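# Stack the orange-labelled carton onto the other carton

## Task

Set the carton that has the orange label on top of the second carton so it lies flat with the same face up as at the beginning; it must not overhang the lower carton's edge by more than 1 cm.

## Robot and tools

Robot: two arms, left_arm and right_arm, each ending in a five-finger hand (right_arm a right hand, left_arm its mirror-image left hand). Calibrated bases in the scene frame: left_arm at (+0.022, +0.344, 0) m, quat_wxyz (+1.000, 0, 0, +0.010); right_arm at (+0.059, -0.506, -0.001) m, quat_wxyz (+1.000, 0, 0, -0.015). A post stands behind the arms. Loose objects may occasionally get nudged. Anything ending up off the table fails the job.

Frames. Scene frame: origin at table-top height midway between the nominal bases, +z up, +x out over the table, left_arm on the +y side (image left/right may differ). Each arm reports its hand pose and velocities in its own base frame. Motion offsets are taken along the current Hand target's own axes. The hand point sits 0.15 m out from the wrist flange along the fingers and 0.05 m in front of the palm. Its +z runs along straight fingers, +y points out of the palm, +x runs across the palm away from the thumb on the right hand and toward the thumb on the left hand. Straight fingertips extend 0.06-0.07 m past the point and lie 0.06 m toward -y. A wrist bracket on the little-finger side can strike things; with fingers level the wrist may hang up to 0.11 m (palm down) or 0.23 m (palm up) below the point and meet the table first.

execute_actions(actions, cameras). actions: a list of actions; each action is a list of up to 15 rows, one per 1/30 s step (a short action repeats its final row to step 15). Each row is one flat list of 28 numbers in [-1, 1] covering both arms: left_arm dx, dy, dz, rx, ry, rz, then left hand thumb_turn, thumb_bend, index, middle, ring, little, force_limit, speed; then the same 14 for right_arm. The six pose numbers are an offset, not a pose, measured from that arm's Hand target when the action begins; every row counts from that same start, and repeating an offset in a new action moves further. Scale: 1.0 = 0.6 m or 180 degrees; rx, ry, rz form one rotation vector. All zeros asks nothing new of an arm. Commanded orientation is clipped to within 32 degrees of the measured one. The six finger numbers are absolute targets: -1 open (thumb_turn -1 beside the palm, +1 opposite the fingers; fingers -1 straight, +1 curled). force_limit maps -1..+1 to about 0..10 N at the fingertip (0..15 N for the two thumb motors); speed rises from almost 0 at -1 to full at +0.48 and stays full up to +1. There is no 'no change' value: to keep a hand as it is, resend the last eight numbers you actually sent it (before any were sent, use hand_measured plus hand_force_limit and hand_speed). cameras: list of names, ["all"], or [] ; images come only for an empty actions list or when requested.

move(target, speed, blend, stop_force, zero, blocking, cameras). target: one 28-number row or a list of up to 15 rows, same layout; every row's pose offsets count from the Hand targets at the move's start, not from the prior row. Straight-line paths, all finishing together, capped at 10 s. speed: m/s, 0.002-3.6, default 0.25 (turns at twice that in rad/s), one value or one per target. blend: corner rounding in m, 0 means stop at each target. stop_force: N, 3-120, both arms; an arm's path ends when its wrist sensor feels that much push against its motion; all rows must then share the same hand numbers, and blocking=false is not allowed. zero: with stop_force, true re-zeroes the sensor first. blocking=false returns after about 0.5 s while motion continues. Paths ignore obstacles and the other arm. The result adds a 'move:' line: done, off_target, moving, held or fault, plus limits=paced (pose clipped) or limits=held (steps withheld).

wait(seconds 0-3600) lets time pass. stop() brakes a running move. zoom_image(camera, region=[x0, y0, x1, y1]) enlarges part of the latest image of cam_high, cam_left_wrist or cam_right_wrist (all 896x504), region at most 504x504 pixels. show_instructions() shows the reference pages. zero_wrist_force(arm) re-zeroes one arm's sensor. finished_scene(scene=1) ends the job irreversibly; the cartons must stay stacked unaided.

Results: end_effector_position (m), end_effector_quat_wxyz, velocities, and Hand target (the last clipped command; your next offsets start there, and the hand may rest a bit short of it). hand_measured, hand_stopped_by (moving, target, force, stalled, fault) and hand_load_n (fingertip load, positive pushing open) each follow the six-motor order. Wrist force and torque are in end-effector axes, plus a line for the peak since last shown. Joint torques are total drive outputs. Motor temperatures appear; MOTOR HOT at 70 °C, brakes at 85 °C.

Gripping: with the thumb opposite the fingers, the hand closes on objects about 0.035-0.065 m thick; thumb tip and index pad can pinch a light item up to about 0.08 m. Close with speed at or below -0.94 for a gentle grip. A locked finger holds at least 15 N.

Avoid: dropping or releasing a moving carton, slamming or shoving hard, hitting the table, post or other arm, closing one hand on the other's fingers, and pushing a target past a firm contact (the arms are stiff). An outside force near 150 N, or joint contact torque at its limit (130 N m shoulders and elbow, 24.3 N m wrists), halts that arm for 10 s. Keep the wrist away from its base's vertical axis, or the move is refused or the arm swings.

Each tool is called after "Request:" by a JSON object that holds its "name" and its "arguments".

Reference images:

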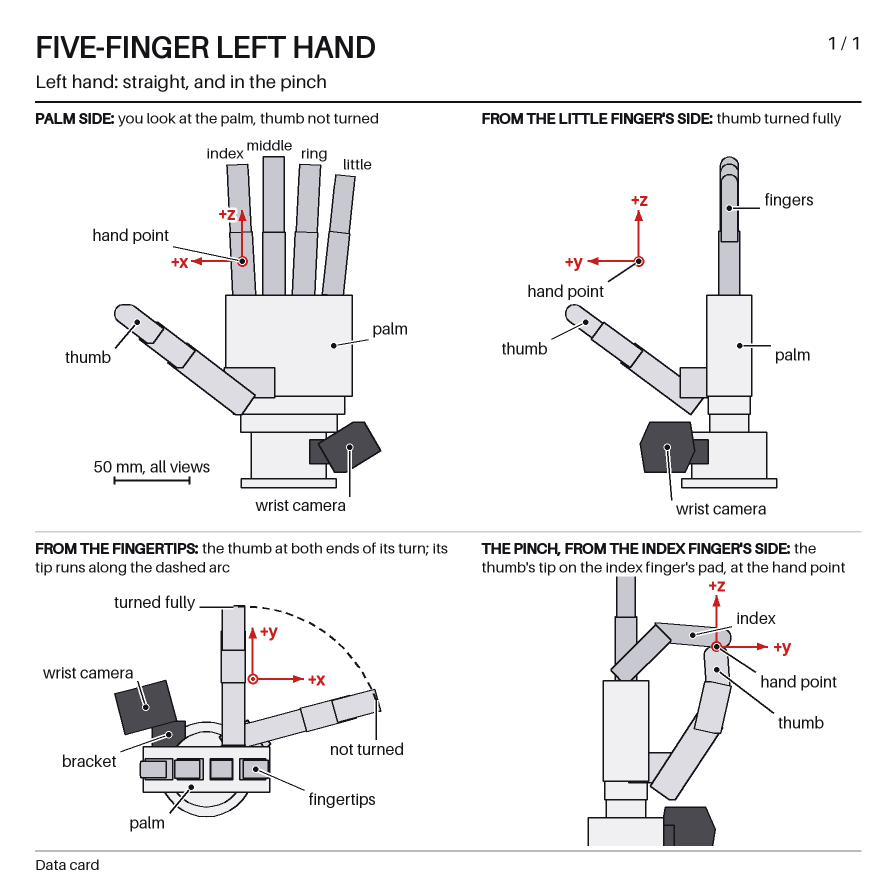

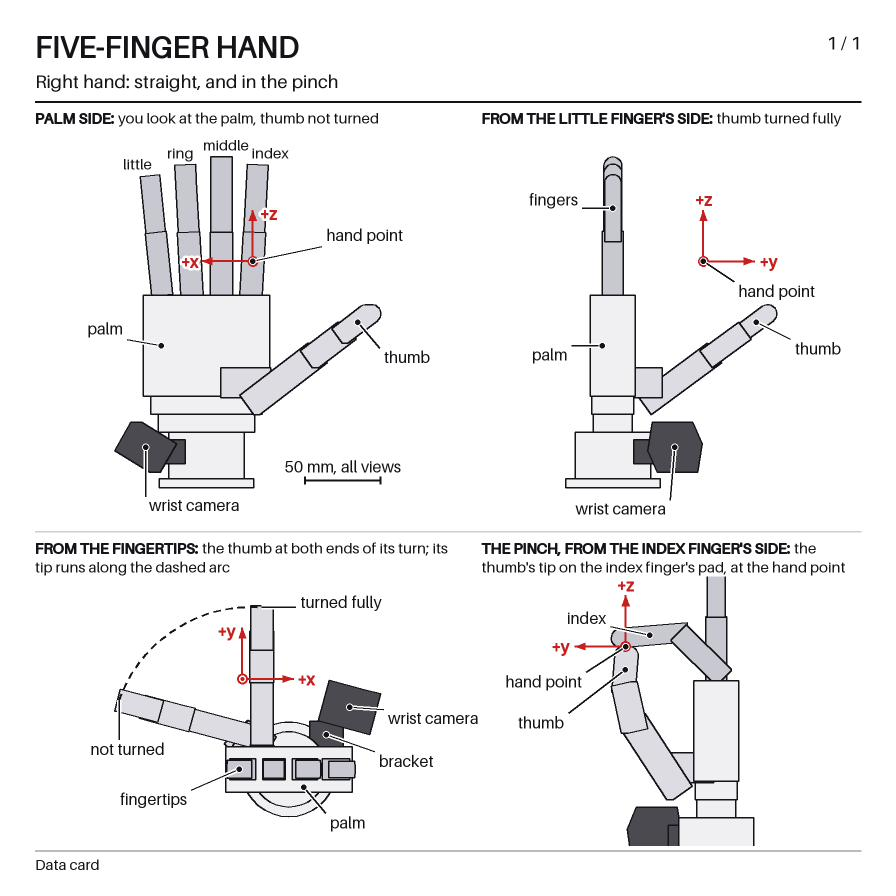

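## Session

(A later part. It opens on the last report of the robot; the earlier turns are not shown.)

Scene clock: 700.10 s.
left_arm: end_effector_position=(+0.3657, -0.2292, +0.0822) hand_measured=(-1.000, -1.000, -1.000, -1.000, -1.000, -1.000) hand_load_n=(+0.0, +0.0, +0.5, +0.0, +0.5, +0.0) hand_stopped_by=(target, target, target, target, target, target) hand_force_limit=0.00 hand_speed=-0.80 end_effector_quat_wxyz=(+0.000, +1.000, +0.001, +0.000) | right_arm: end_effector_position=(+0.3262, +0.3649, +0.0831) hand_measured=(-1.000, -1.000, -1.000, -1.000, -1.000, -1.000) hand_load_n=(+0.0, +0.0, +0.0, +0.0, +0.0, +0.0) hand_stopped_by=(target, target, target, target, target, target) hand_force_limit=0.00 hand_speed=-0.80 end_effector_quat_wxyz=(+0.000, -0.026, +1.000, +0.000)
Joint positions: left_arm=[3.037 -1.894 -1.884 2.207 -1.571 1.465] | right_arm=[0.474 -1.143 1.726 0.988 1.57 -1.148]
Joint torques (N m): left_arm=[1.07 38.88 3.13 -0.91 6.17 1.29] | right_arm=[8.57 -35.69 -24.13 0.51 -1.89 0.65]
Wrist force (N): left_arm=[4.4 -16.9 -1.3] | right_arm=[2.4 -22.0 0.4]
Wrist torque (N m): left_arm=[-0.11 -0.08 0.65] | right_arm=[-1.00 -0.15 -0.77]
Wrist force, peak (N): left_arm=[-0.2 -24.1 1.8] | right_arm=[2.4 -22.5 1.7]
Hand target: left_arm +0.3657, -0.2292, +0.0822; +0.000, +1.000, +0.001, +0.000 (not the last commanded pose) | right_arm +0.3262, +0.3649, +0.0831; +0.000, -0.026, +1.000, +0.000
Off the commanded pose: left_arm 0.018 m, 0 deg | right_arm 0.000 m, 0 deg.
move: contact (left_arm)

Request:
{"name": "move", "arguments": {"target": [0,0.0004,0,0,0,0,-1,-1,-1,-1,-1,-1,0,-0.8,0,0,0,0,0,0,-1,-1,-1,-1,-1,-1,0,-0.8], "speed": 0.002}}

Request:
{"name": "move", "arguments": {"target": [0,0,-0.005,0,0,0,-1,-1,-1,-1,-1,-1,0,-0.8,0,0,-0.005,0,0,0,-1,-1,-1,-1,-1,-1,0,-0.8], "speed": 0.003}}

Scene clock: 743.57 s.
left_arm: end_effector_position=(+0.3657, -0.2295, +0.0822) hand_measured=(-1.000, -1.000, -1.000, -1.000, -1.000, -1.000) hand_load_n=(+0.0, +0.0, +0.0, +0.0, +0.0, +0.0) hand_stopped_by=(target, target, target, target, target, target) hand_force_limit=0.00 hand_speed=-0.80 end_effector_quat_wxyz=(+0.000, +1.000, +0.001, +0.000) | right_arm: end_effector_position=(+0.3262, +0.3649, +0.0831) hand_measured=(-1.000, -1.000, -1.000, -1.000, -1.000, -1.000) hand_load_n=(+0.0, +0.0, +0.0, +0.0, +0.0, +0.5) hand_stopped_by=(target, target, target, target, target, target) hand_force_limit=0.00 hand_speed=-0.80 end_effector_quat_wxyz=(+0.000, -0.026, +1.000, +0.000)
Joint positions: left_arm=[3.036 -1.894 -1.884 2.207 -1.571 1.464] | right_arm=[0.474 -1.143 1.726 0.988 1.57 -1.148]
Joint torques (N m): left_arm=[-14.44 23.03 26.79 -4.25 6.6 -0.77] | right_arm=[7.93 -31.84 -23.97 0.56 -2.55 1.58]
Wrist force (N): left_arm=[-0.9 -26.7 0.7] | right_arm=[2.6 -26.5 0.0]
Wrist torque (N m): left_arm=[-0.66 0.24 0.60] | right_arm=[-1.05 -0.17 -0.89]
Wrist force, peak (N): left_arm=[1.9 -28.1 -2.9] | right_arm=[2.6 -26.6 2.0]
Hand target: left_arm +0.3657, -0.2295, +0.0822; +0.000, +1.000, +0.001, +0.000 | right_arm +0.3262, +0.3649, +0.0831; +0.000, -0.026, +1.000, +0.000
Off the commanded pose: left_arm 0.000 m, 0 deg | right_arm 0.000 m, 0 deg.
move: done

Scene clock: 744.80 s.
left_arm: end_effector_position=(+0.3657, -0.2295, +0.0852) hand_measured=(-1.000, -1.000, -1.000, -1.000, -1.000, -1.000) hand_load_n=(-0.5, +0.0, +0.0, +0.5, -0.5, +0.0) hand_stopped_by=(target, target, target, target, target, target) hand_force_limit=0.00 hand_speed=-0.80 end_effector_quat_wxyz=(+0.000, +1.000, +0.001, +0.000) | right_arm: end_effector_position=(+0.3262, +0.3649, +0.0861) hand_measured=(-1.000, -1.000, -1.000, -1.000, -1.000, -1.000) hand_load_n=(+0.0, +0.0, +0.0, +0.0, +0.5, +0.5) hand_stopped_by=(target, target, target, target, target, target) hand_force_limit=0.00 hand_speed=-0.80 end_effector_quat_wxyz=(+0.000, -0.026, +1.000, +0.000)
Joint positions: left_arm=[3.036 -1.889 -1.881 2.199 -1.571 1.464] | right_arm=[0.474 -1.147 1.722 0.996 1.57 -1.148]
Joint torques (N m): left_arm=[-14.11 44.08 25.53 -5.28 6.32 0.08] | right_arm=[7.65 -43.91 -28.67 1.95 -4.27 1.24]
Wrist force (N): left_arm=[1.8 -24.7 12.9] | right_arm=[1.5 -27.5 14.7]
Wrist torque (N m): left_arm=[-1.21 0.37 0.70] | right_arm=[-1.77 -0.60 -1.01]
Wrist force, peak (N): left_arm=[1.7 -24.9 14.4] | right_arm=[1.6 -27.7 16.1]
Hand target: left_arm +0.3657, -0.2295, +0.0852; +0.000, +1.000, +0.001, +0.000 | right_arm +0.3262, +0.3649, +0.0861; +0.000, -0.026, +1.000, +0.000
Off the commanded pose: left_arm 0.000 m, 0 deg | right_arm 0.000 m, 0 deg.
move: done

Request:
{"name": "wait", "arguments": {"seconds": 0.5, "cameras": ["all"]}}

Request:
{"name": "zoom_image", "arguments": {"camera": "cam_high", "region": [380, 190, 440, 250]}}

Request:
{"name": "zoom_image", "arguments": {"camera": "cam_high", "region": [500, 250, 560, 340]}}

Scene clock: 755.53 s.
left_arm: end_effector_position=(+0.3657, -0.2295, +0.0852) hand_measured=(-1.000, -1.000, -1.000, -1.000, -1.000, -1.000) hand_load_n=(+0.0, +0.0, +0.0, +0.0, +0.0, +0.0) hand_stopped_by=(target, target, target, target, target, target) hand_force_limit=0.00 hand_speed=-0.80 end_effector_quat_wxyz=(+0.000, +1.000, +0.001, +0.000) | right_arm: end_effector_position=(+0.3262, +0.3649, +0.0861) hand_measured=(-1.000, -1.000, -1.000, -1.000, -1.000, -1.000) hand_load_n=(+0.0, +0.0, +0.0, +0.0, +0.5, +0.5) hand_stopped_by=(target, target, target, target, target, target) hand_force_limit=0.00 hand_speed=-0.80 end_effector_quat_wxyz=(+0.000, -0.026, +1.000, +0.000)
Joint positions: left_arm=[3.036 -1.89 -1.881 2.2 -1.571 1.464] | right_arm=[0.474 -1.147 1.723 0.995 1.57 -1.148]
Joint torques (N m): left_arm=[-10.59 35.02 8.91 -2.14 6.44 0.53] | right_arm=[2.95 -28.82 -11.9 0.05 -6.78 0.12]
Wrist force (N): left_arm=[1.7 -24.5 12.3] | right_arm=[1.4 -27.7 14.2]
Wrist torque (N m): left_arm=[-1.19 0.39 0.69] | right_arm=[-1.82 -0.58 -1.03]
Wrist force, peak (N): left_arm=[1.7 -24.9 14.4] | right_arm=[1.4 -27.9 15.8]
Hand target: left_arm +0.3657, -0.2295, +0.0852; +0.000, +1.000, +0.001, +0.000 | right_arm +0.3262, +0.3649, +0.0861; +0.000, -0.026, +1.000, +0.000
Off the commanded pose: left_arm 0.000 m, 0 deg | right_arm 0.000 m, 0 deg.
wait: 0.50 s; at rest from the start

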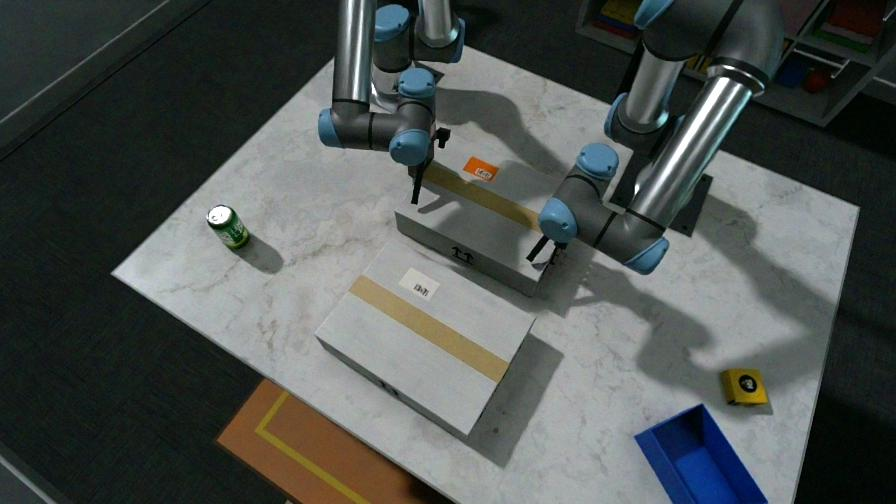

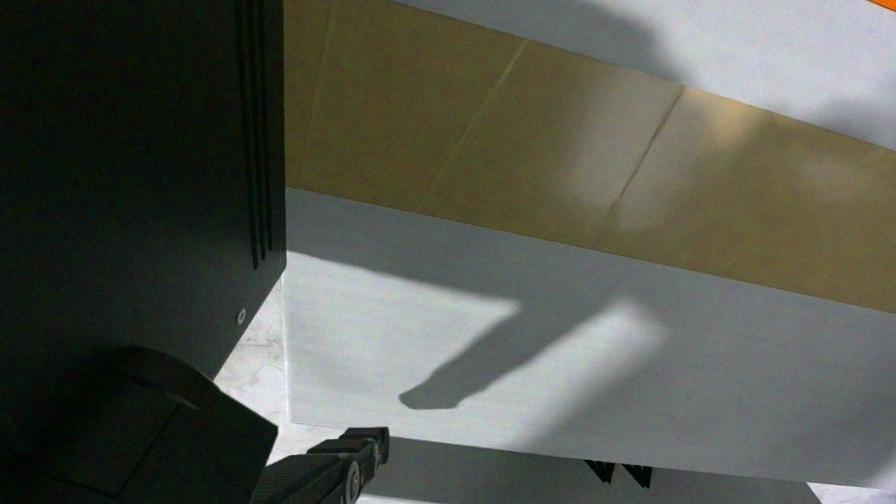

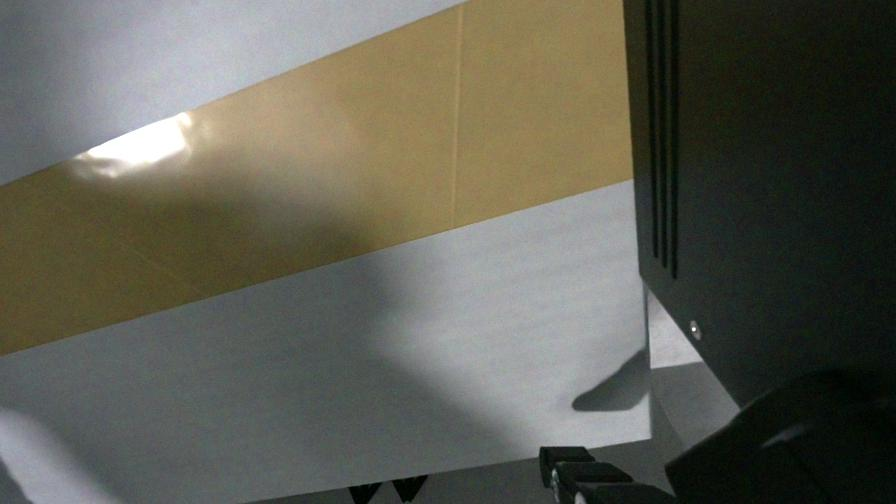

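Scaled by 8.400 from the camera's image (finer frame: 1280x720).

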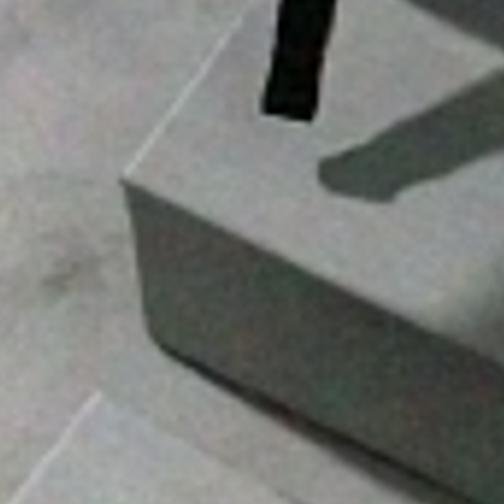

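Scaled by 5.600 from the camera's image (finer frame: 1280x720).

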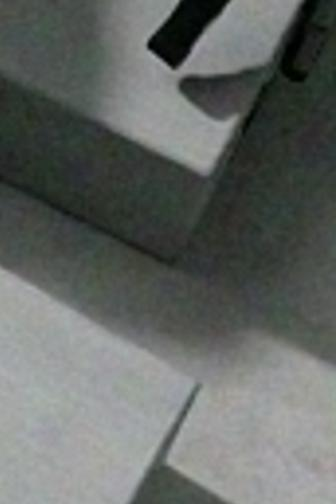

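Request:
{"name": "move", "arguments": {"target": [0,0.0006,0,0,0,0,-1,-1,-1,-1,-1,-1,0,-0.8,0,0,0,0,0,0,-1,-1,-1,-1,-1,-1,0,-0.8], "speed": 0.003}}

Request:
{"name": "move", "arguments": {"target": [0,0,-0.0167,0,0,0,-1,-1,-1,-1,-1,-1,0,-0.8,0,0,-0.0167,0,0,0,-1,-1,-1,-1,-1,-1,0,-0.8], "speed": 0.01}}

Scene clock: 788.97 s.
left_arm: end_effector_position=(+0.3656, -0.2298, +0.0852) hand_measured=(-1.000, -1.000, -1.000, -1.000, -1.000, -1.000) hand_load_n=(+0.0, +0.0, +0.0, +0.5, +0.0, +0.0) hand_stopped_by=(target, target, target, target, target, target) hand_force_limit=0.00 hand_speed=-0.80 end_effector_quat_wxyz=(+0.000, +1.000, +0.001, +0.000) | right_arm: end_effector_position=(+0.3262, +0.3649, +0.0861) hand_measured=(-1.000, -1.000, -1.000, -1.000, -1.000, -1.000) hand_load_n=(+0.0, +0.0, +0.5, +0.5, +0.0, +0.5) hand_stopped_by=(target, target, target, target, target, target) hand_force_limit=0.00 hand_speed=-0.80 end_effector_quat_wxyz=(+0.000, -0.026, +1.000, +0.000)
Joint positions: left_arm=[3.035 -1.89 -1.88 2.199 -1.571 1.463] | right_arm=[0.474 -1.147 1.723 0.995 1.57 -1.148]
Joint torques (N m): left_arm=[-13.22 29.85 29.8 -5.53 6.08 0.21] | right_arm=[3.24 -29.31 -13.79 0.15 -6.79 -0.88]
Wrist force (N): left_arm=[1.6 -35.4 14.2] | right_arm=[1.5 -36.5 15.7]
Wrist torque (N m): left_arm=[-1.54 0.41 1.04] | right_arm=[-1.75 -0.61 -1.29]
Wrist force, peak (N): left_arm=[1.6 -35.4 14.2] | right_arm=[1.4 -36.6 15.8]
Hand target: left_arm +0.3657, -0.2298, +0.0852; +0.000, +1.000, +0.001, +0.000 | right_arm +0.3262, +0.3649, +0.0861; +0.000, -0.026, +1.000, +0.000
Off the commanded pose: left_arm 0.000 m, 0 deg | right_arm 0.000 m, 0 deg.
move: done

Scene clock: 790.20 s.
left_arm: end_effector_position=(+0.3657, -0.2298, +0.0953) hand_measured=(-1.000, -1.000, -1.000, -1.000, -1.000, -1.000) hand_load_n=(+0.0, +0.0, +0.0, +0.0, +0.0, +0.0) hand_stopped_by=(target, target, target, target, target, target) hand_force_limit=0.00 hand_speed=-0.80 end_effector_quat_wxyz=(+0.000, +1.000, +0.001, +0.000) | right_arm: end_effector_position=(+0.3262, +0.3649, +0.0962) hand_measured=(-1.000, -1.000, -1.000, -1.000, -1.000, -1.000) hand_load_n=(+0.0, +0.0, +0.0, +0.0, +0.0, +0.0) hand_stopped_by=(target, target, target, target, target, target) hand_force_limit=0.00 hand_speed=-0.80 end_effector_quat_wxyz=(+0.000, -0.026, +1.000, +0.000)
Joint positions: left_arm=[3.035 -1.875 -1.869 2.174 -1.571 1.463] | right_arm=[0.474 -1.16 1.712 1.019 1.57 -1.148]
Joint torques (N m): left_arm=[-9.64 35.62 23.93 -3.39 6.36 0.3] | right_arm=[7.81 -38.66 -26.8 -0.36 -7 -2.25]
Wrist force (N): left_arm=[1.8 -35.6 12.7] | right_arm=[1.9 -36.8 14.5]
Wrist torque (N m): left_arm=[-1.53 0.39 1.05] | right_arm=[-1.70 -0.67 -1.30]
Wrist force, peak (N): left_arm=[2.1 -35.6 14.3] | right_arm=[1.8 -37.1 16.6]
Hand target: left_arm +0.3657, -0.2298, +0.0952; +0.000, +1.000, +0.001, +0.000 | right_arm +0.3262, +0.3649, +0.0961; +0.000, -0.026, +1.000, +0.000
Off the commanded pose: left_arm 0.000 m, 0 deg | right_arm 0.000 m, 0 deg.
move: done

Request:
{"name": "move", "arguments": {"target": [0,0,-0.0833,0,0,0,-1,-1,-1,-1,-1,-1,0,-0.8,0,0,-0.0833,0,0,0,-1,-1,-1,-1,-1,-1,0,-0.8], "speed": 0.03, "cameras": ["all"]}}

Scene clock: 800.47 s.
left_arm: end_effector_position=(+0.3657, -0.2299, +0.1454) hand_measured=(-1.000, -1.000, -1.000, -1.000, -1.000, -1.000) hand_load_n=(+0.0, +0.0, +0.0, +0.0, +0.0, +0.0) hand_stopped_by=(target, target, target, target, target, target) hand_force_limit=0.00 hand_speed=-0.80 end_effector_quat_wxyz=(+0.000, +1.000, +0.001, +0.000) | right_arm: end_effector_position=(+0.3263, +0.3649, +0.1463) hand_measured=(-1.000, -1.000, -1.000, -1.000, -1.000, -1.000) hand_load_n=(+0.0, +0.0, +0.0, +0.5, +0.5, +0.5) hand_stopped_by=(target, target, target, target, target, target) hand_force_limit=0.00 hand_speed=-0.80 end_effector_quat_wxyz=(+0.000, -0.026, +1.000, +0.000) end_effector_velocity=(+0.001, +0.000, -0.002) end_effector_angular_velocity=(+0.001, -0.001, -0.002)
Joint positions: left_arm=[3.035 -1.813 -1.804 2.046 -1.571 1.463] | right_arm=[0.474 -1.216 1.648 1.138 1.57 -1.148]
Joint velocities: left_arm=[within noise] | right_arm=[-0.001 0.002 0.001 -0.006 -0.001 0.001]
Joint torques (N m): left_arm=[-17.64 26.82 11.49 -0.92 6.96 -1.11] | right_arm=[2.83 -25.53 -13.83 -1.75 -7.86 -2.05]
Wrist force (N): left_arm=[1.9 -37.4 12.6] | right_arm=[1.8 -38.6 14.8]
Wrist torque (N m): left_arm=[-1.51 0.38 1.07] | right_arm=[-1.69 -0.65 -1.35]
Wrist force, peak (N): left_arm=[1.5 -38.2 14.3] | right_arm=[2.1 -39.4 16.0]
Hand target: left_arm +0.3656, -0.2299, +0.1452; +0.000, +1.000, +0.001, +0.000 | right_arm +0.3262, +0.3649, +0.1461; +0.000, -0.026, +1.000, +0.000
Off the commanded pose: left_arm 0.000 m, 0 deg | right_arm 0.000 m, 0 deg.
move: done

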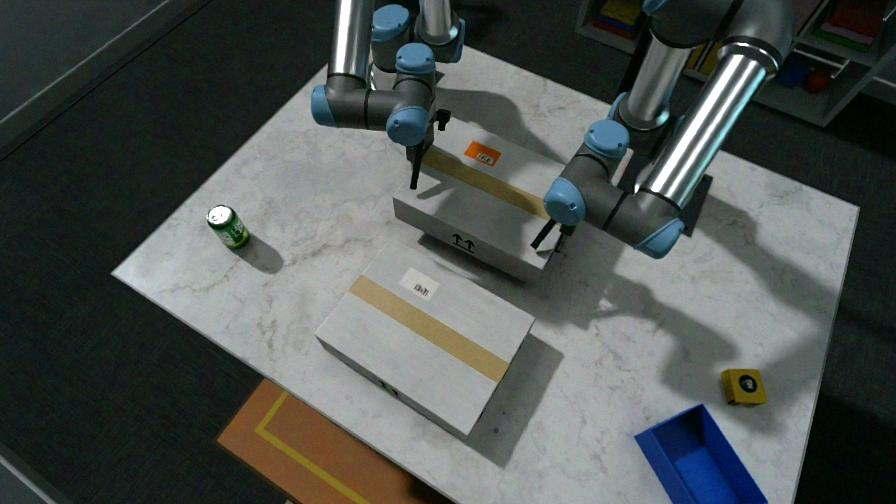

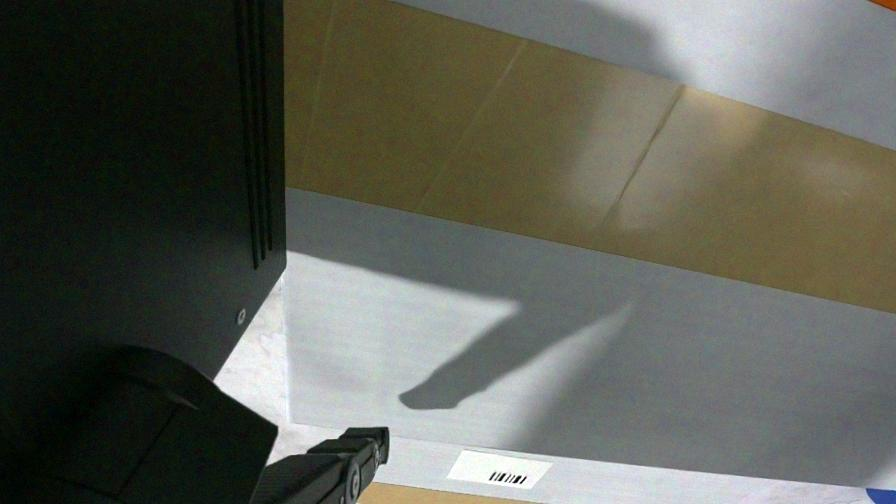

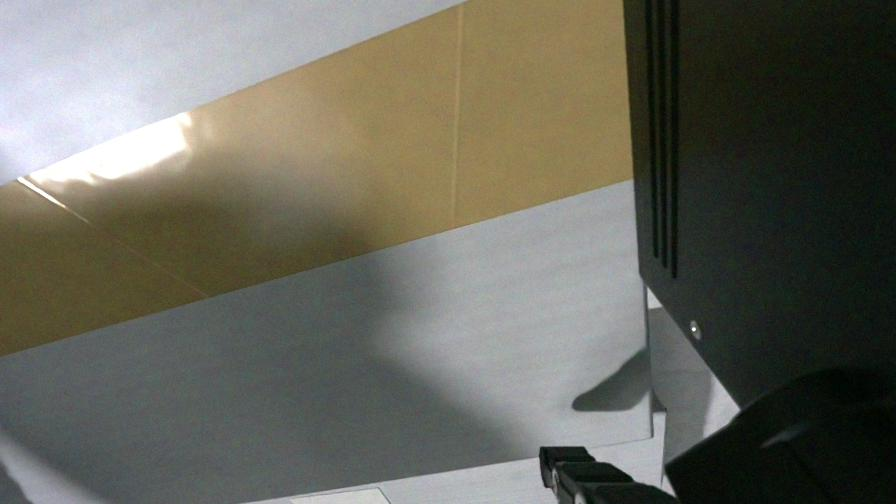

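Request:
{"name": "move", "arguments": {"target": [0,0,-0.1,0,0,0,-1,-1,-1,-1,-1,-1,0,-0.8,0,0,-0.1,0,0,0,-1,-1,-1,-1,-1,-1,0,-0.8], "speed": 0.04}}

Scene clock: 819.13 s.
left_arm: end_effector_position=(+0.3657, -0.2299, +0.2053) hand_measured=(-1.000, -1.000, -1.000, -1.000, -1.000, -1.000) hand_load_n=(+0.0, +0.0, +0.0, +0.0, +0.0, +0.0) hand_stopped_by=(target, target, target, target, target, target) hand_force_limit=0.00 hand_speed=-0.80 end_effector_quat_wxyz=(+0.000, +1.000, +0.001, +0.000) | right_arm: end_effector_position=(+0.3263, +0.3649, +0.2063) hand_measured=(-1.000, -1.000, -1.000, -1.000, -1.000, -1.000) hand_load_n=(+0.0, +0.0, +0.0, +0.5, +0.5, +0.5) hand_stopped_by=(target, target, target, target, target, target) hand_force_limit=0.00 hand_speed=-0.80 end_effector_quat_wxyz=(+0.000, -0.026, +1.000, +0.000)
Joint positions: left_arm=[3.035 -1.757 -1.708 1.894 -1.571 1.463] | right_arm=[0.474 -1.265 1.553 1.283 1.57 -1.148]
Joint torques (N m): left_arm=[-18.5 25.58 12.01 -1.01 8.11 -1.1] | right_arm=[3.42 -25.42 -15.36 -2.19 -9.28 -2.03]
Wrist force (N): left_arm=[2.4 -39.6 13.2] | right_arm=[2.3 -40.0 14.8]
Wrist torque (N m): left_arm=[-1.61 0.35 1.11] | right_arm=[-1.64 -0.70 -1.40]
Wrist force, peak (N): left_arm=[2.5 -40.9 14.3] | right_arm=[2.4 -41.3 16.1]
Hand target: left_arm +0.3656, -0.2299, +0.2052; +0.000, +1.000, +0.001, +0.000 | right_arm +0.3263, +0.3649, +0.2061; +0.000, -0.026, +1.000, +0.000
Off the commanded pose: left_arm 0.000 m, 0 deg | right_arm 0.000 m, 0 deg.
move: done

Request:
{"name": "move", "arguments": {"target": [0.08333,-0.00595,0,0,0,0,-1,-1,-1,-1,-1,-1,0,-0.8,-0.08333,0.00595,0,0,0,0,-1,-1,-1,-1,-1,-1,0,-0.8], "speed": 0.03}}

Scene clock: 842.80 s.
left_arm: end_effector_position=(+0.4157, -0.2262, +0.2052) hand_measured=(-1.000, -1.000, -1.000, -1.000, -1.000, -1.000) hand_load_n=(+0.0, +0.0, +0.5, +0.0, +0.0, +0.0) hand_stopped_by=(target, target, target, target, target, target) hand_force_limit=0.00 hand_speed=-0.80 end_effector_quat_wxyz=(+0.000, +1.000, +0.001, +0.000) | right_arm: end_effector_position=(+0.3761, +0.3710, +0.2061) hand_measured=(-1.000, -1.000, -1.000, -1.000, -1.000, -1.000) hand_load_n=(+0.0, +0.0, +0.5, +0.0, +0.5, +0.5) hand_stopped_by=(target, target, target, target, target, target) hand_force_limit=0.00 hand_speed=-0.80 end_effector_quat_wxyz=(+0.000, -0.026, +1.000, +0.000)
Joint positions: left_arm=[3.058 -1.862 -1.575 1.866 -1.571 1.486] | right_arm=[0.435 -1.169 1.42 1.321 1.57 -1.187]
Joint torques (N m): left_arm=[-18.41 47.58 11.76 -3.19 9.06 -0.11] | right_arm=[21.57 -46.92 -13.32 -1.26 -8.01 0.93]
Wrist force (N): left_arm=[2.0 -37.6 14.4] | right_arm=[2.2 -38.5 16.1]
Wrist torque (N m): left_arm=[-1.32 0.42 0.94] | right_arm=[-1.47 -0.68 -1.25]
Wrist force, peak (N): left_arm=[3.0 -42.8 14.8] | right_arm=[1.8 -43.3 16.1]
Hand target: left_arm +0.4156, -0.2263, +0.2052; +0.000, +1.000, +0.001, +0.000 | right_arm +0.3760, +0.3710, +0.2061; +0.000, -0.026, +1.000, +0.000
Off the commanded pose: left_arm 0.000 m, 0 deg | right_arm 0.000 m, 0 deg.
move: done

Request:
{"name": "move", "arguments": {"target": [0.16667,-0.01188,0,0,0,0,-1,-1,-1,-1,-1,-1,0,-0.8,-0.16667,0.01188,0,0,0,0,-1,-1,-1,-1,-1,-1,0,-0.8], "speed": 0.04}}

Scene clock: 854.20 s.
left_arm: end_effector_position=(+0.5156, -0.2190, +0.2052) hand_measured=(-1.000, -1.000, -1.000, -1.000, -1.000, -1.000) hand_load_n=(+0.0, +0.0, +0.0, +0.0, +0.0, +0.0) hand_stopped_by=(target, target, target, target, target, target) hand_force_limit=0.00 hand_speed=-0.80 end_effector_quat_wxyz=(+0.000, +1.000, +0.001, +0.000) | right_arm: end_effector_position=(+0.4756, +0.3832, +0.2060) hand_measured=(-1.000, -1.000, -1.000, -1.000, -1.000, -1.000) hand_load_n=(+0.0, +0.0, +0.0, +0.5, +0.5, +0.5) hand_stopped_by=(target, target, target, target, target, target) hand_force_limit=0.00 hand_speed=-0.80 end_effector_quat_wxyz=(+0.000, -0.026, +1.000, +0.000)
Joint positions: left_arm=[3.089 -2.082 -1.26 1.77 -1.571 1.517] | right_arm=[0.378 -0.953 1.088 1.437 1.57 -1.244]
Joint torques (N m): left_arm=[-24.43 59.12 12.67 -1.83 11.58 0.11] | right_arm=[26.27 -55.59 -10.96 -1.37 -10.02 0.76]
Wrist force (N): left_arm=[2.4 -38.9 14.2] | right_arm=[2.8 -39.8 15.5]
Wrist torque (N m): left_arm=[-1.26 0.35 1.00] | right_arm=[-1.49 -0.71 -1.30]
Wrist force, peak (N): left_arm=[3.2 -44.9 14.6] | right_arm=[2.8 -45.9 15.4]
Hand target: left_arm +0.5156, -0.2190, +0.2052; +0.000, +1.000, +0.001, +0.000 | right_arm +0.4755, +0.3833, +0.2060; +0.000, -0.026, +1.000, +0.000
Off the commanded pose: left_arm 0.000 m, 0 deg | right_arm 0.000 m, 0 deg.
move: done

Request:
{"name": "move", "arguments": {"target": [0.2,-0.01428,0,0,0,0,-1,-1,-1,-1,-1,-1,0,-0.8,-0.2,0.01428,0,0,0,0,-1,-1,-1,-1,-1,-1,0,-0.8], "speed": 0.04, "cameras": ["all"]}}

Scene clock: 866.53 s.
left_arm: end_effector_position=(+0.6356, -0.2103, +0.2052) hand_measured=(-1.000, -1.000, -1.000, -1.000, -1.000, -1.000) hand_load_n=(+0.0, +0.0, +0.0, +0.0, +0.0, +0.0) hand_stopped_by=(target, target, target, target, target, target) hand_force_limit=0.00 hand_speed=-0.80 end_effector_quat_wxyz=(+0.000, +1.000, +0.001, +0.000) | right_arm: end_effector_position=(+0.5949, +0.3980, +0.2059) hand_measured=(-1.000, -1.000, -1.000, -1.000, -1.000, -1.000) hand_load_n=(+0.0, -0.5, +0.0, +0.0, +0.5, +0.5) hand_stopped_by=(target, target, target, target, target, target) hand_force_limit=0.00 hand_speed=-0.80 end_effector_quat_wxyz=(+0.000, -0.026, +1.000, +0.000)
Joint positions: left_arm=[3.114 -2.41 -0.708 1.548 -1.571 1.542] | right_arm=[0.331 -0.564 0.394 1.741 1.57 -1.291]
Joint torques (N m): left_arm=[-29.33 73.67 18.02 -1.82 9.19 -0.04] | right_arm=[32.92 -66.91 -17.61 -0.91 -6.76 0.89]
Wrist force (N): left_arm=[2.9 -42.6 13.6] | right_arm=[2.4 -43.2 14.9]
Wrist torque (N m): left_arm=[-1.37 0.30 1.11] | right_arm=[-1.55 -0.69 -1.45]
Wrist force, peak (N): left_arm=[1.3 -47.6 14.1] | right_arm=[2.9 -48.1 15.8]
Hand target: left_arm +0.6356, -0.2103, +0.2052; +0.000, +1.000, +0.001, +0.000 | right_arm +0.5949, +0.3980, +0.2060; +0.000, -0.026, +1.000, +0.000
Off the commanded pose: left_arm 0.000 m, 0 deg | right_arm 0.000 m, 0 deg.
move: done

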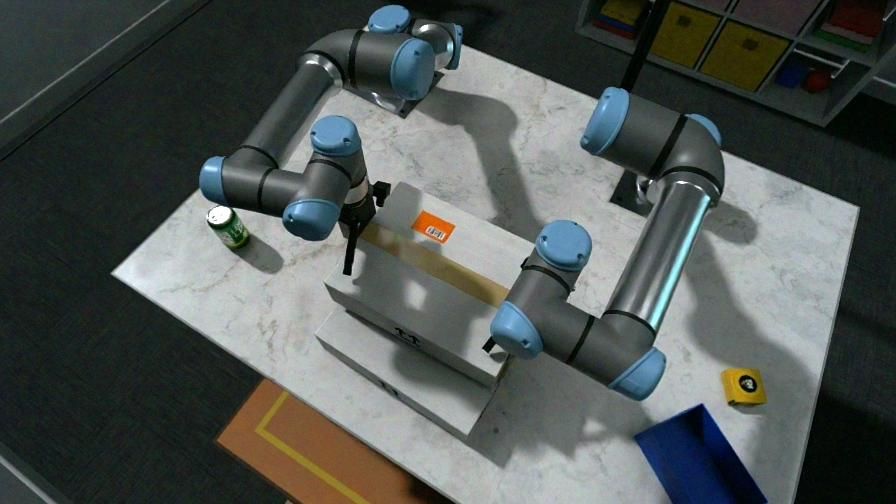

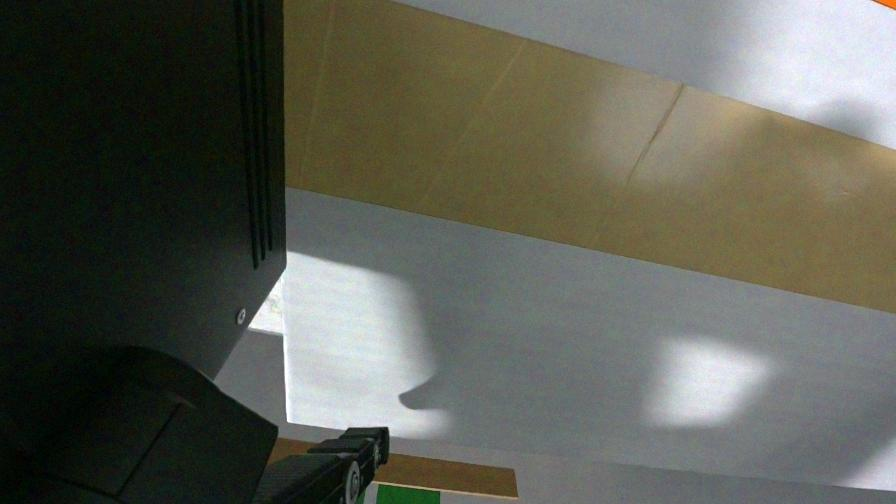

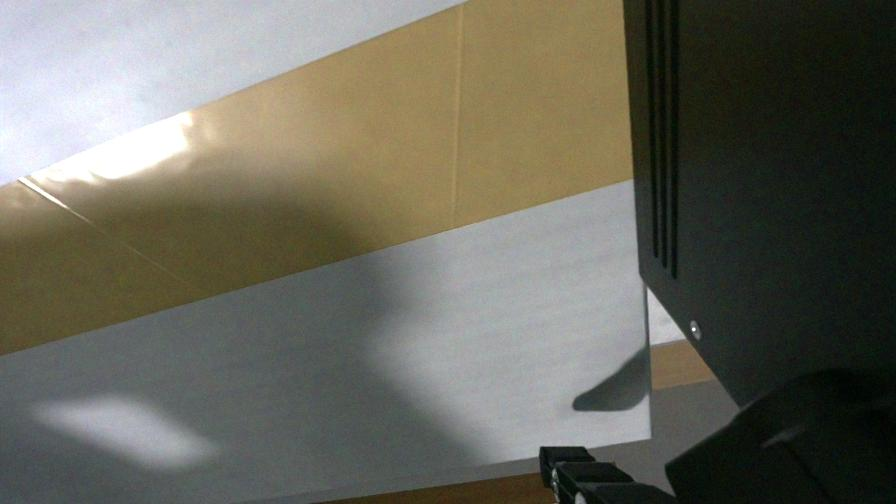

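Request:
{"name": "move", "arguments": {"target": [0.01088,-0.0136,0,0,0,0.01528,-1,-1,-1,-1,-1,-1,0,-0.8,0.01088,0.01408,0,0,0,0.01528,-1,-1,-1,-1,-1,-1,0,-0.8], "speed": 0.01, "cameras": ["all"]}}

Scene clock: 1085.43 s.
left_arm: end_effector_position=(+0.6422, -0.2021, +0.2052) hand_measured=(-1.000, -1.000, -1.000, -1.000, -1.000, -1.000) hand_load_n=(+0.0, +0.0, +0.0, +0.0, +0.0, +0.0) hand_stopped_by=(target, target, target, target, target, target) hand_force_limit=0.00 hand_speed=-0.80 end_effector_quat_wxyz=(+0.000, +1.000, -0.024, +0.000) | right_arm: end_effector_position=(+0.5879, +0.4062, +0.2060) hand_measured=(-1.000, -1.000, -1.000, -1.000, -1.000, -1.000) hand_load_n=(+0.0, +0.0, +0.5, +0.0, +0.5, +0.5) hand_stopped_by=(target, target, target, target, target, target) hand_force_limit=0.00 hand_speed=-0.80 end_effector_quat_wxyz=(+0.000, -0.002, +1.000, +0.000)
Joint positions: left_arm=[3.13 -2.437 -0.66 1.526 -1.571 1.606] | right_arm=[0.351 -0.585 0.435 1.722 1.57 -1.224]
Joint torques (N m): left_arm=[-20.96 65.43 24.42 -6.23 10.15 -0.39] | right_arm=[25.47 -65.18 -18.04 -1.2 -10.85 0.5]
Wrist force (N): left_arm=[2.2 -41.5 14.1] | right_arm=[1.9 -42.5 16.0]
Wrist torque (N m): left_arm=[-1.30 0.35 1.07] | right_arm=[-1.54 -0.66 -1.54]
Wrist force, peak (N): left_arm=[2.4 -47.6 13.9] | right_arm=[1.7 -48.1 16.0]
Hand target: left_arm +0.6421, -0.2021, +0.2052; +0.000, +1.000, -0.023, +0.000 | right_arm +0.5879, +0.4061, +0.2060; +0.000, -0.002, +1.000, +0.000
Off the commanded pose: left_arm 0.000 m, 0 deg | right_arm 0.000 m, 0 deg.
move: done

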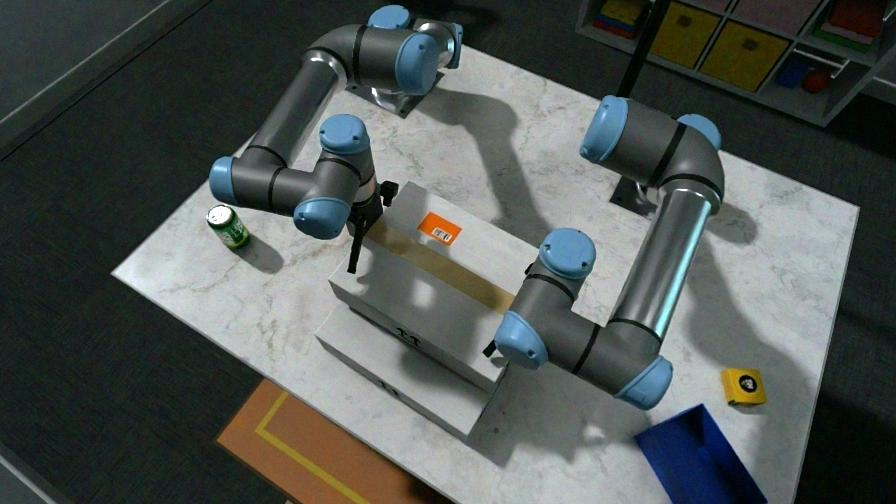

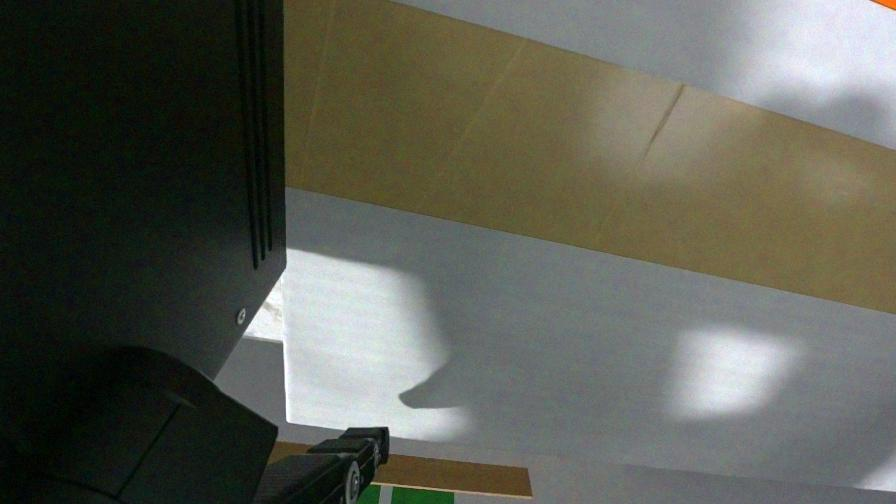

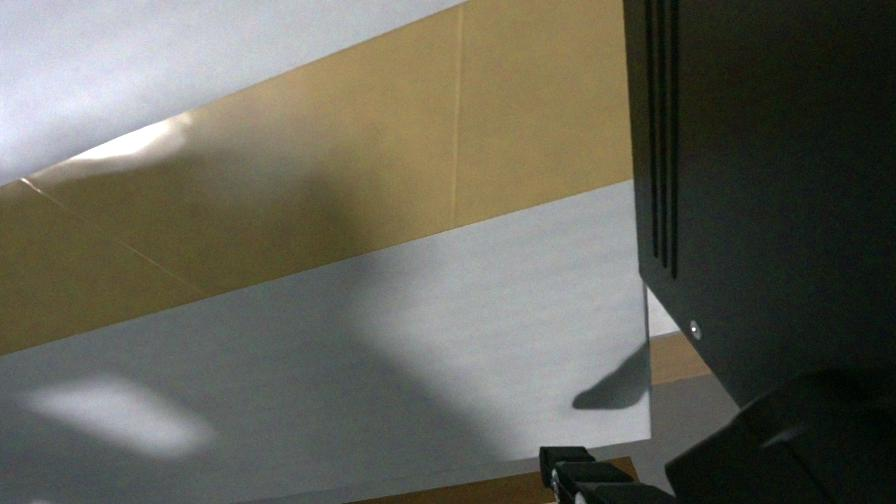

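Request:
{"name": "move", "arguments": {"target": [0,0,0.02,0,0,0,-1,-1,-1,-1,-1,-1,0,-0.8,0,0,0.02,0,0,0,-1,-1,-1,-1,-1,-1,0,-0.8], "speed": 0.02}}

Request:
{"name": "zoom_image", "arguments": {"camera": "cam_high", "region": [300, 250, 360, 370]}}

Request:
{"name": "zoom_image", "arguments": {"camera": "cam_high", "region": [440, 340, 520, 450]}}

Scene clock: 1098.43 s.
left_arm: end_effector_position=(+0.6421, -0.2022, +0.1931) hand_measured=(-1.000, -1.000, -1.000, -1.000, -1.000, -1.000) hand_load_n=(+0.0, +0.0, +0.5, +0.0, +0.0, +0.0) hand_stopped_by=(target, target, target, target, target, target) hand_force_limit=0.00 hand_speed=-0.80 end_effector_quat_wxyz=(+0.000, +1.000, -0.023, +0.000) | right_arm: end_effector_position=(+0.5879, +0.4061, +0.1939) hand_measured=(-1.000, -1.000, -1.000, -1.000, -1.000, -1.000) hand_load_n=(+0.0, +0.0, +0.5, +0.5, +0.5, +0.5) hand_stopped_by=(target, target, target, target, target, target) hand_force_limit=0.00 hand_speed=-0.80 end_effector_quat_wxyz=(+0.000, -0.002, +1.000, +0.000)
Joint positions: left_arm=[3.13 -2.435 -0.693 1.558 -1.571 1.606] | right_arm=[0.351 -0.594 0.482 1.683 1.57 -1.224]
Joint torques (N m): left_arm=[-28.44 75.16 32.44 -7.02 11.34 -0.57] | right_arm=[17.41 -64.53 -34.48 1.18 -7.3 -1.25]
Wrist force (N): left_arm=[2.6 -42.2 13.2] | right_arm=[2.1 -43.2 14.9]
Wrist torque (N m): left_arm=[-1.39 0.34 1.09] | right_arm=[-1.55 -0.68 -1.58]
Wrist force, peak (N): left_arm=[2.5 -42.7 15.2] | right_arm=[2.6 -43.5 15.9]
Hand target: left_arm +0.6421, -0.2021, +0.1932; +0.000, +1.000, -0.023, +0.000 | right_arm +0.5879, +0.4061, +0.1940; +0.000, -0.002, +1.000, +0.000
Off the commanded pose: left_arm 0.000 m, 0 deg | right_arm 0.000 m, 0 deg.
move: done

Scaled by 4.200 from the camera's image (finer frame: 1280x720).
This view is cut from an older image: the scene may have changed since it was taken.

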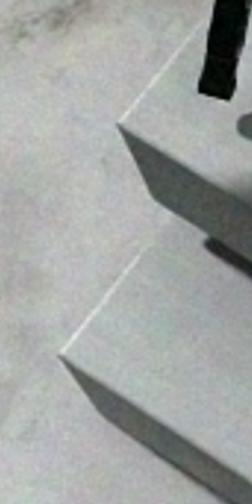

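Scaled by 4.582 from the camera's image (finer frame: 1280x720).
This view is cut from an older image: the scene may have changed since it was taken.

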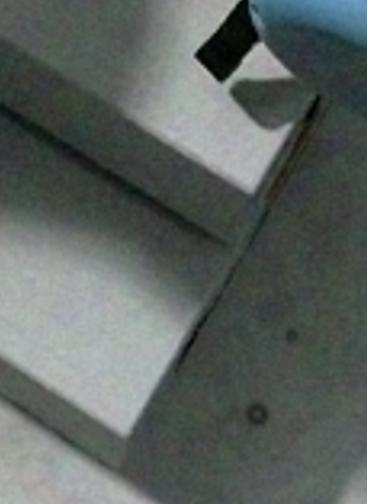

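Request:
{"name": "move", "arguments": {"target": [0,0,0.033,0,0,0,-1,-1,-1,-1,-1,-1,0,-0.8,0,0,0.033,0,0,0,-1,-1,-1,-1,-1,-1,0,-0.8], "speed": 0.004, "stop_force": 5}}

Scene clock: 1125.20 s.
left_arm: end_effector_position=(+0.6421, -0.2021, +0.1786) hand_measured=(-1.000, -1.000, -1.000, -1.000, -1.000, -1.000) hand_load_n=(+0.0, +0.0, +0.0, +0.0, +0.0, +0.0) hand_stopped_by=(target, target, target, target, target, target) hand_force_limit=0.00 hand_speed=-0.80 end_effector_quat_wxyz=(+0.000, +1.000, -0.023, +0.000) | right_arm: end_effector_position=(+0.5879, +0.4062, +0.1799) hand_measured=(-1.000, -1.000, -1.000, -1.000, -1.000, -1.000) hand_load_n=(+0.0, +0.0, +0.0, +0.5, +0.0, +0.5) hand_stopped_by=(target, target, target, target, target, target) hand_force_limit=0.00 hand_speed=-0.80 end_effector_quat_wxyz=(+0.000, -0.002, +1.000, +0.000)
Joint positions: left_arm=[3.13 -2.436 -0.73 1.595 -1.571 1.606] | right_arm=[0.351 -0.6 0.529 1.642 1.57 -1.224]
Joint torques (N m): left_arm=[-17.14 58.32 32.73 -5.9 7.91 0.66] | right_arm=[29.6 -46.79 -30.86 0.6 -8.31 1.97]
Wrist force (N): left_arm=[0.7 -42.3 8.2] | right_arm=[3.4 -41.3 8.6]
Wrist torque (N m): left_arm=[-1.10 0.25 1.01] | right_arm=[-1.18 -0.52 -1.43]
Wrist force, peak (N): left_arm=[2.7 -43.9 14.9] | right_arm=[2.6 -44.8 16.7]
Hand target: left_arm +0.6421, -0.2021, +0.1786; +0.000, +1.000, -0.023, +0.000 (not the last commanded pose) | right_arm +0.5879, +0.4062, +0.1799; +0.000, -0.002, +1.000, +0.000 (not the last commanded pose)
Off the commanded pose: left_arm 0.005 m, 0 deg | right_arm 0.006 m, 0 deg.
move: contact (left_arm, right_arm)

Request:
{"name": "move", "arguments": {"target": [0,0,0.0005,0,0,0,-1,-1,-1,-1,-1,-1,0,-0.8,0,0,0.0005,0,0,0,-1,-1,-1,-1,-1,-1,0,-0.8], "speed": 0.004}}

Scene clock: 1134.50 s.
left_arm: end_effector_position=(+0.6421, -0.2021, +0.1784) hand_measured=(-1.000, -1.000, -1.000, -1.000, -1.000, -1.000) hand_load_n=(+0.0, -0.5, +0.0, +0.0, +0.0, +0.0) hand_stopped_by=(target, target, target, target, target, target) hand_force_limit=0.00 hand_speed=-0.80 end_effector_quat_wxyz=(+0.000, +1.000, -0.023, +0.000) | right_arm: end_effector_position=(+0.5879, +0.4062, +0.1796) hand_measured=(-1.000, -1.000, -1.000, -1.000, -1.000, -1.000) hand_load_n=(+0.0, +0.0, +0.0, +0.0, +0.0, +0.5) hand_stopped_by=(target, target, target, target, target, target) hand_force_limit=0.00 hand_speed=-0.80 end_effector_quat_wxyz=(+0.000, -0.002, +1.000, +0.000)
Joint positions: left_arm=[3.13 -2.436 -0.731 1.596 -1.571 1.606] | right_arm=[0.351 -0.6 0.53 1.641 1.57 -1.224]
Joint torques (N m): left_arm=[-20.19 58.29 4.84 -0.39 8.16 0.83] | right_arm=[29.26 -55.39 -6.16 -2.92 -8.37 1.92]
Wrist force (N): left_arm=[5.4 -42.6 -11.8] | right_arm=[-1.8 -38.8 -6.7]
Wrist torque (N m): left_arm=[0.07 -0.63 1.30] | right_arm=[-0.13 0.26 -1.64]
Wrist force, peak (N): left_arm=[5.3 -42.7 -12.7] | right_arm=[3.4 -41.8 9.3]
Hand target: left_arm +0.6421, -0.2021, +0.1783; +0.000, +1.000, -0.023, +0.000 | right_arm +0.5879, +0.4062, +0.1796; +0.000, -0.002, +1.000, +0.000
Off the commanded pose: left_arm 0.000 m, 0 deg | right_arm 0.000 m, 0 deg.
move: done

Request:
{"name": "move", "arguments": {"target": [[0,0,-0.00025,0,0,0,-1,-1,-1,-1,-1,-1,0,-0.8,0,0,-0.00025,0,0,0,-1,-1,-1,-1,-1,-1,0,-0.8],[0,-0.005,-0.00025,0,0,0,-1,-1,-1,-1,-1,-1,0,-0.8,0,-0.005,-0.00025,0,0,0,-1,-1,-1,-1,-1,-1,0,-0.8]], "speed": [0.003, 0.004], "cameras": ["all"]}}

Scene clock: 1147.73 s.
left_arm: end_effector_position=(+0.6423, -0.1991, +0.1785) hand_measured=(-1.000, -1.000, -1.000, -1.000, -1.000, -1.000) hand_load_n=(+0.0, +0.0, +0.0, +0.0, +0.0, +0.0) hand_stopped_by=(target, target, target, target, target, target) hand_force_limit=0.00 hand_speed=-0.80 end_effector_quat_wxyz=(+0.000, +1.000, -0.023, +0.000) | right_arm: end_effector_position=(+0.5879, +0.4031, +0.1798) hand_measured=(-1.000, -1.000, -1.000, -1.000, -1.000, -1.000) hand_load_n=(+0.0, +0.0, +0.0, +0.0, +0.0, +0.0) hand_stopped_by=(target, target, target, target, target, target) hand_force_limit=0.00 hand_speed=-0.80 end_effector_quat_wxyz=(+0.000, -0.002, +1.000, +0.000)
Joint positions: left_arm=[3.135 -2.434 -0.734 1.597 -1.571 1.611] | right_arm=[0.346 -0.607 0.544 1.635 1.57 -1.228]
Joint torques (N m): left_arm=[0.83 63.85 11.56 -0.45 -2.35 0.84] | right_arm=[-4.64 -55.54 -13.8 1.1 2.12 -1.94]
Wrist force (N): left_arm=[-0.2 2.0 -0.9] | right_arm=[0.7 0.7 1.2]
Wrist torque (N m): left_arm=[0.35 0.15 -0.05] | right_arm=[0.09 -0.13 0.21]
Wrist force, peak (N): left_arm=[6.0 -42.9 -14.1] | right_arm=[-1.9 -39.5 -7.2]
Hand target: left_arm +0.6423, -0.1991, +0.1785; +0.000, +1.000, -0.023, +0.000 | right_arm +0.5879, +0.4032, +0.1798; +0.000, -0.002, +1.000, +0.000
Off the commanded pose: left_arm 0.000 m, 0 deg | right_arm 0.000 m, 0 deg.
move: done

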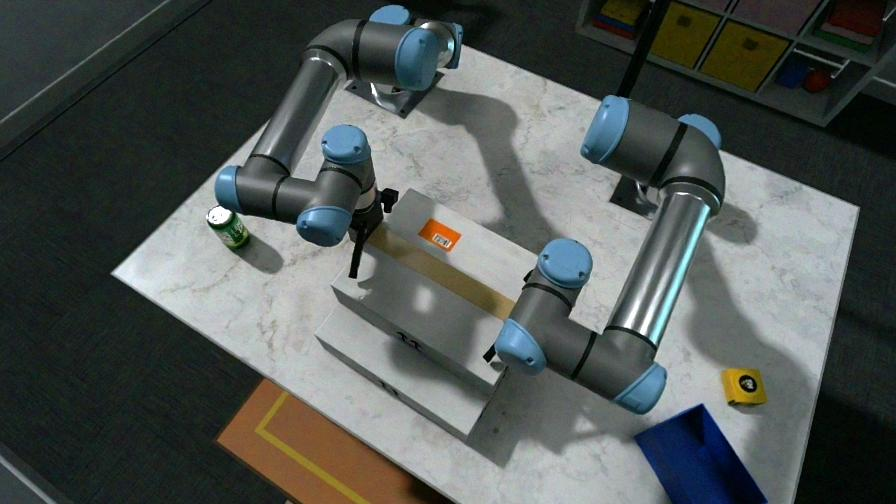

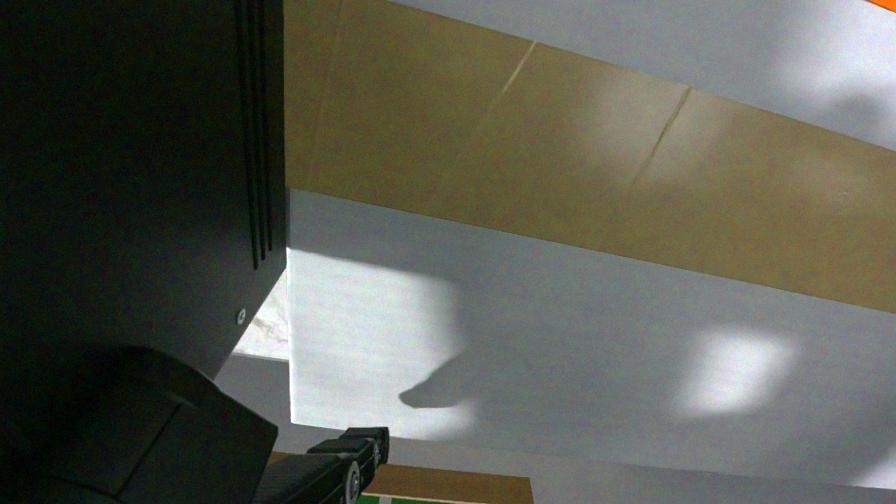

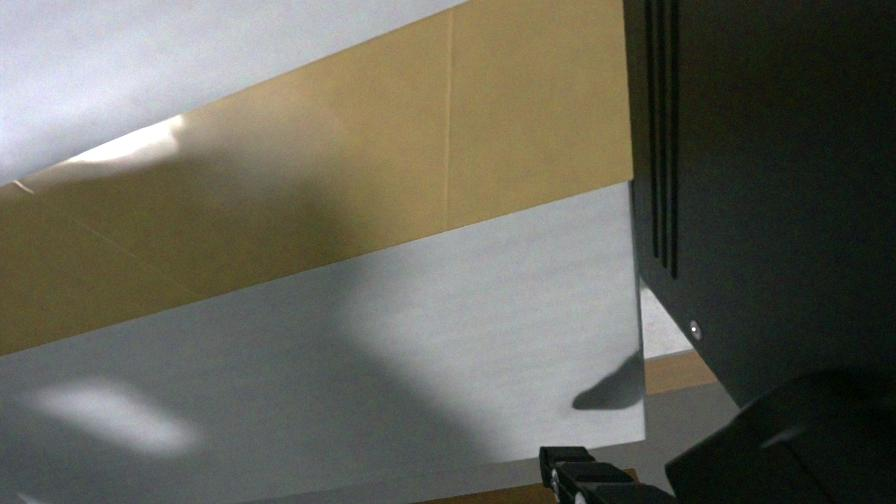

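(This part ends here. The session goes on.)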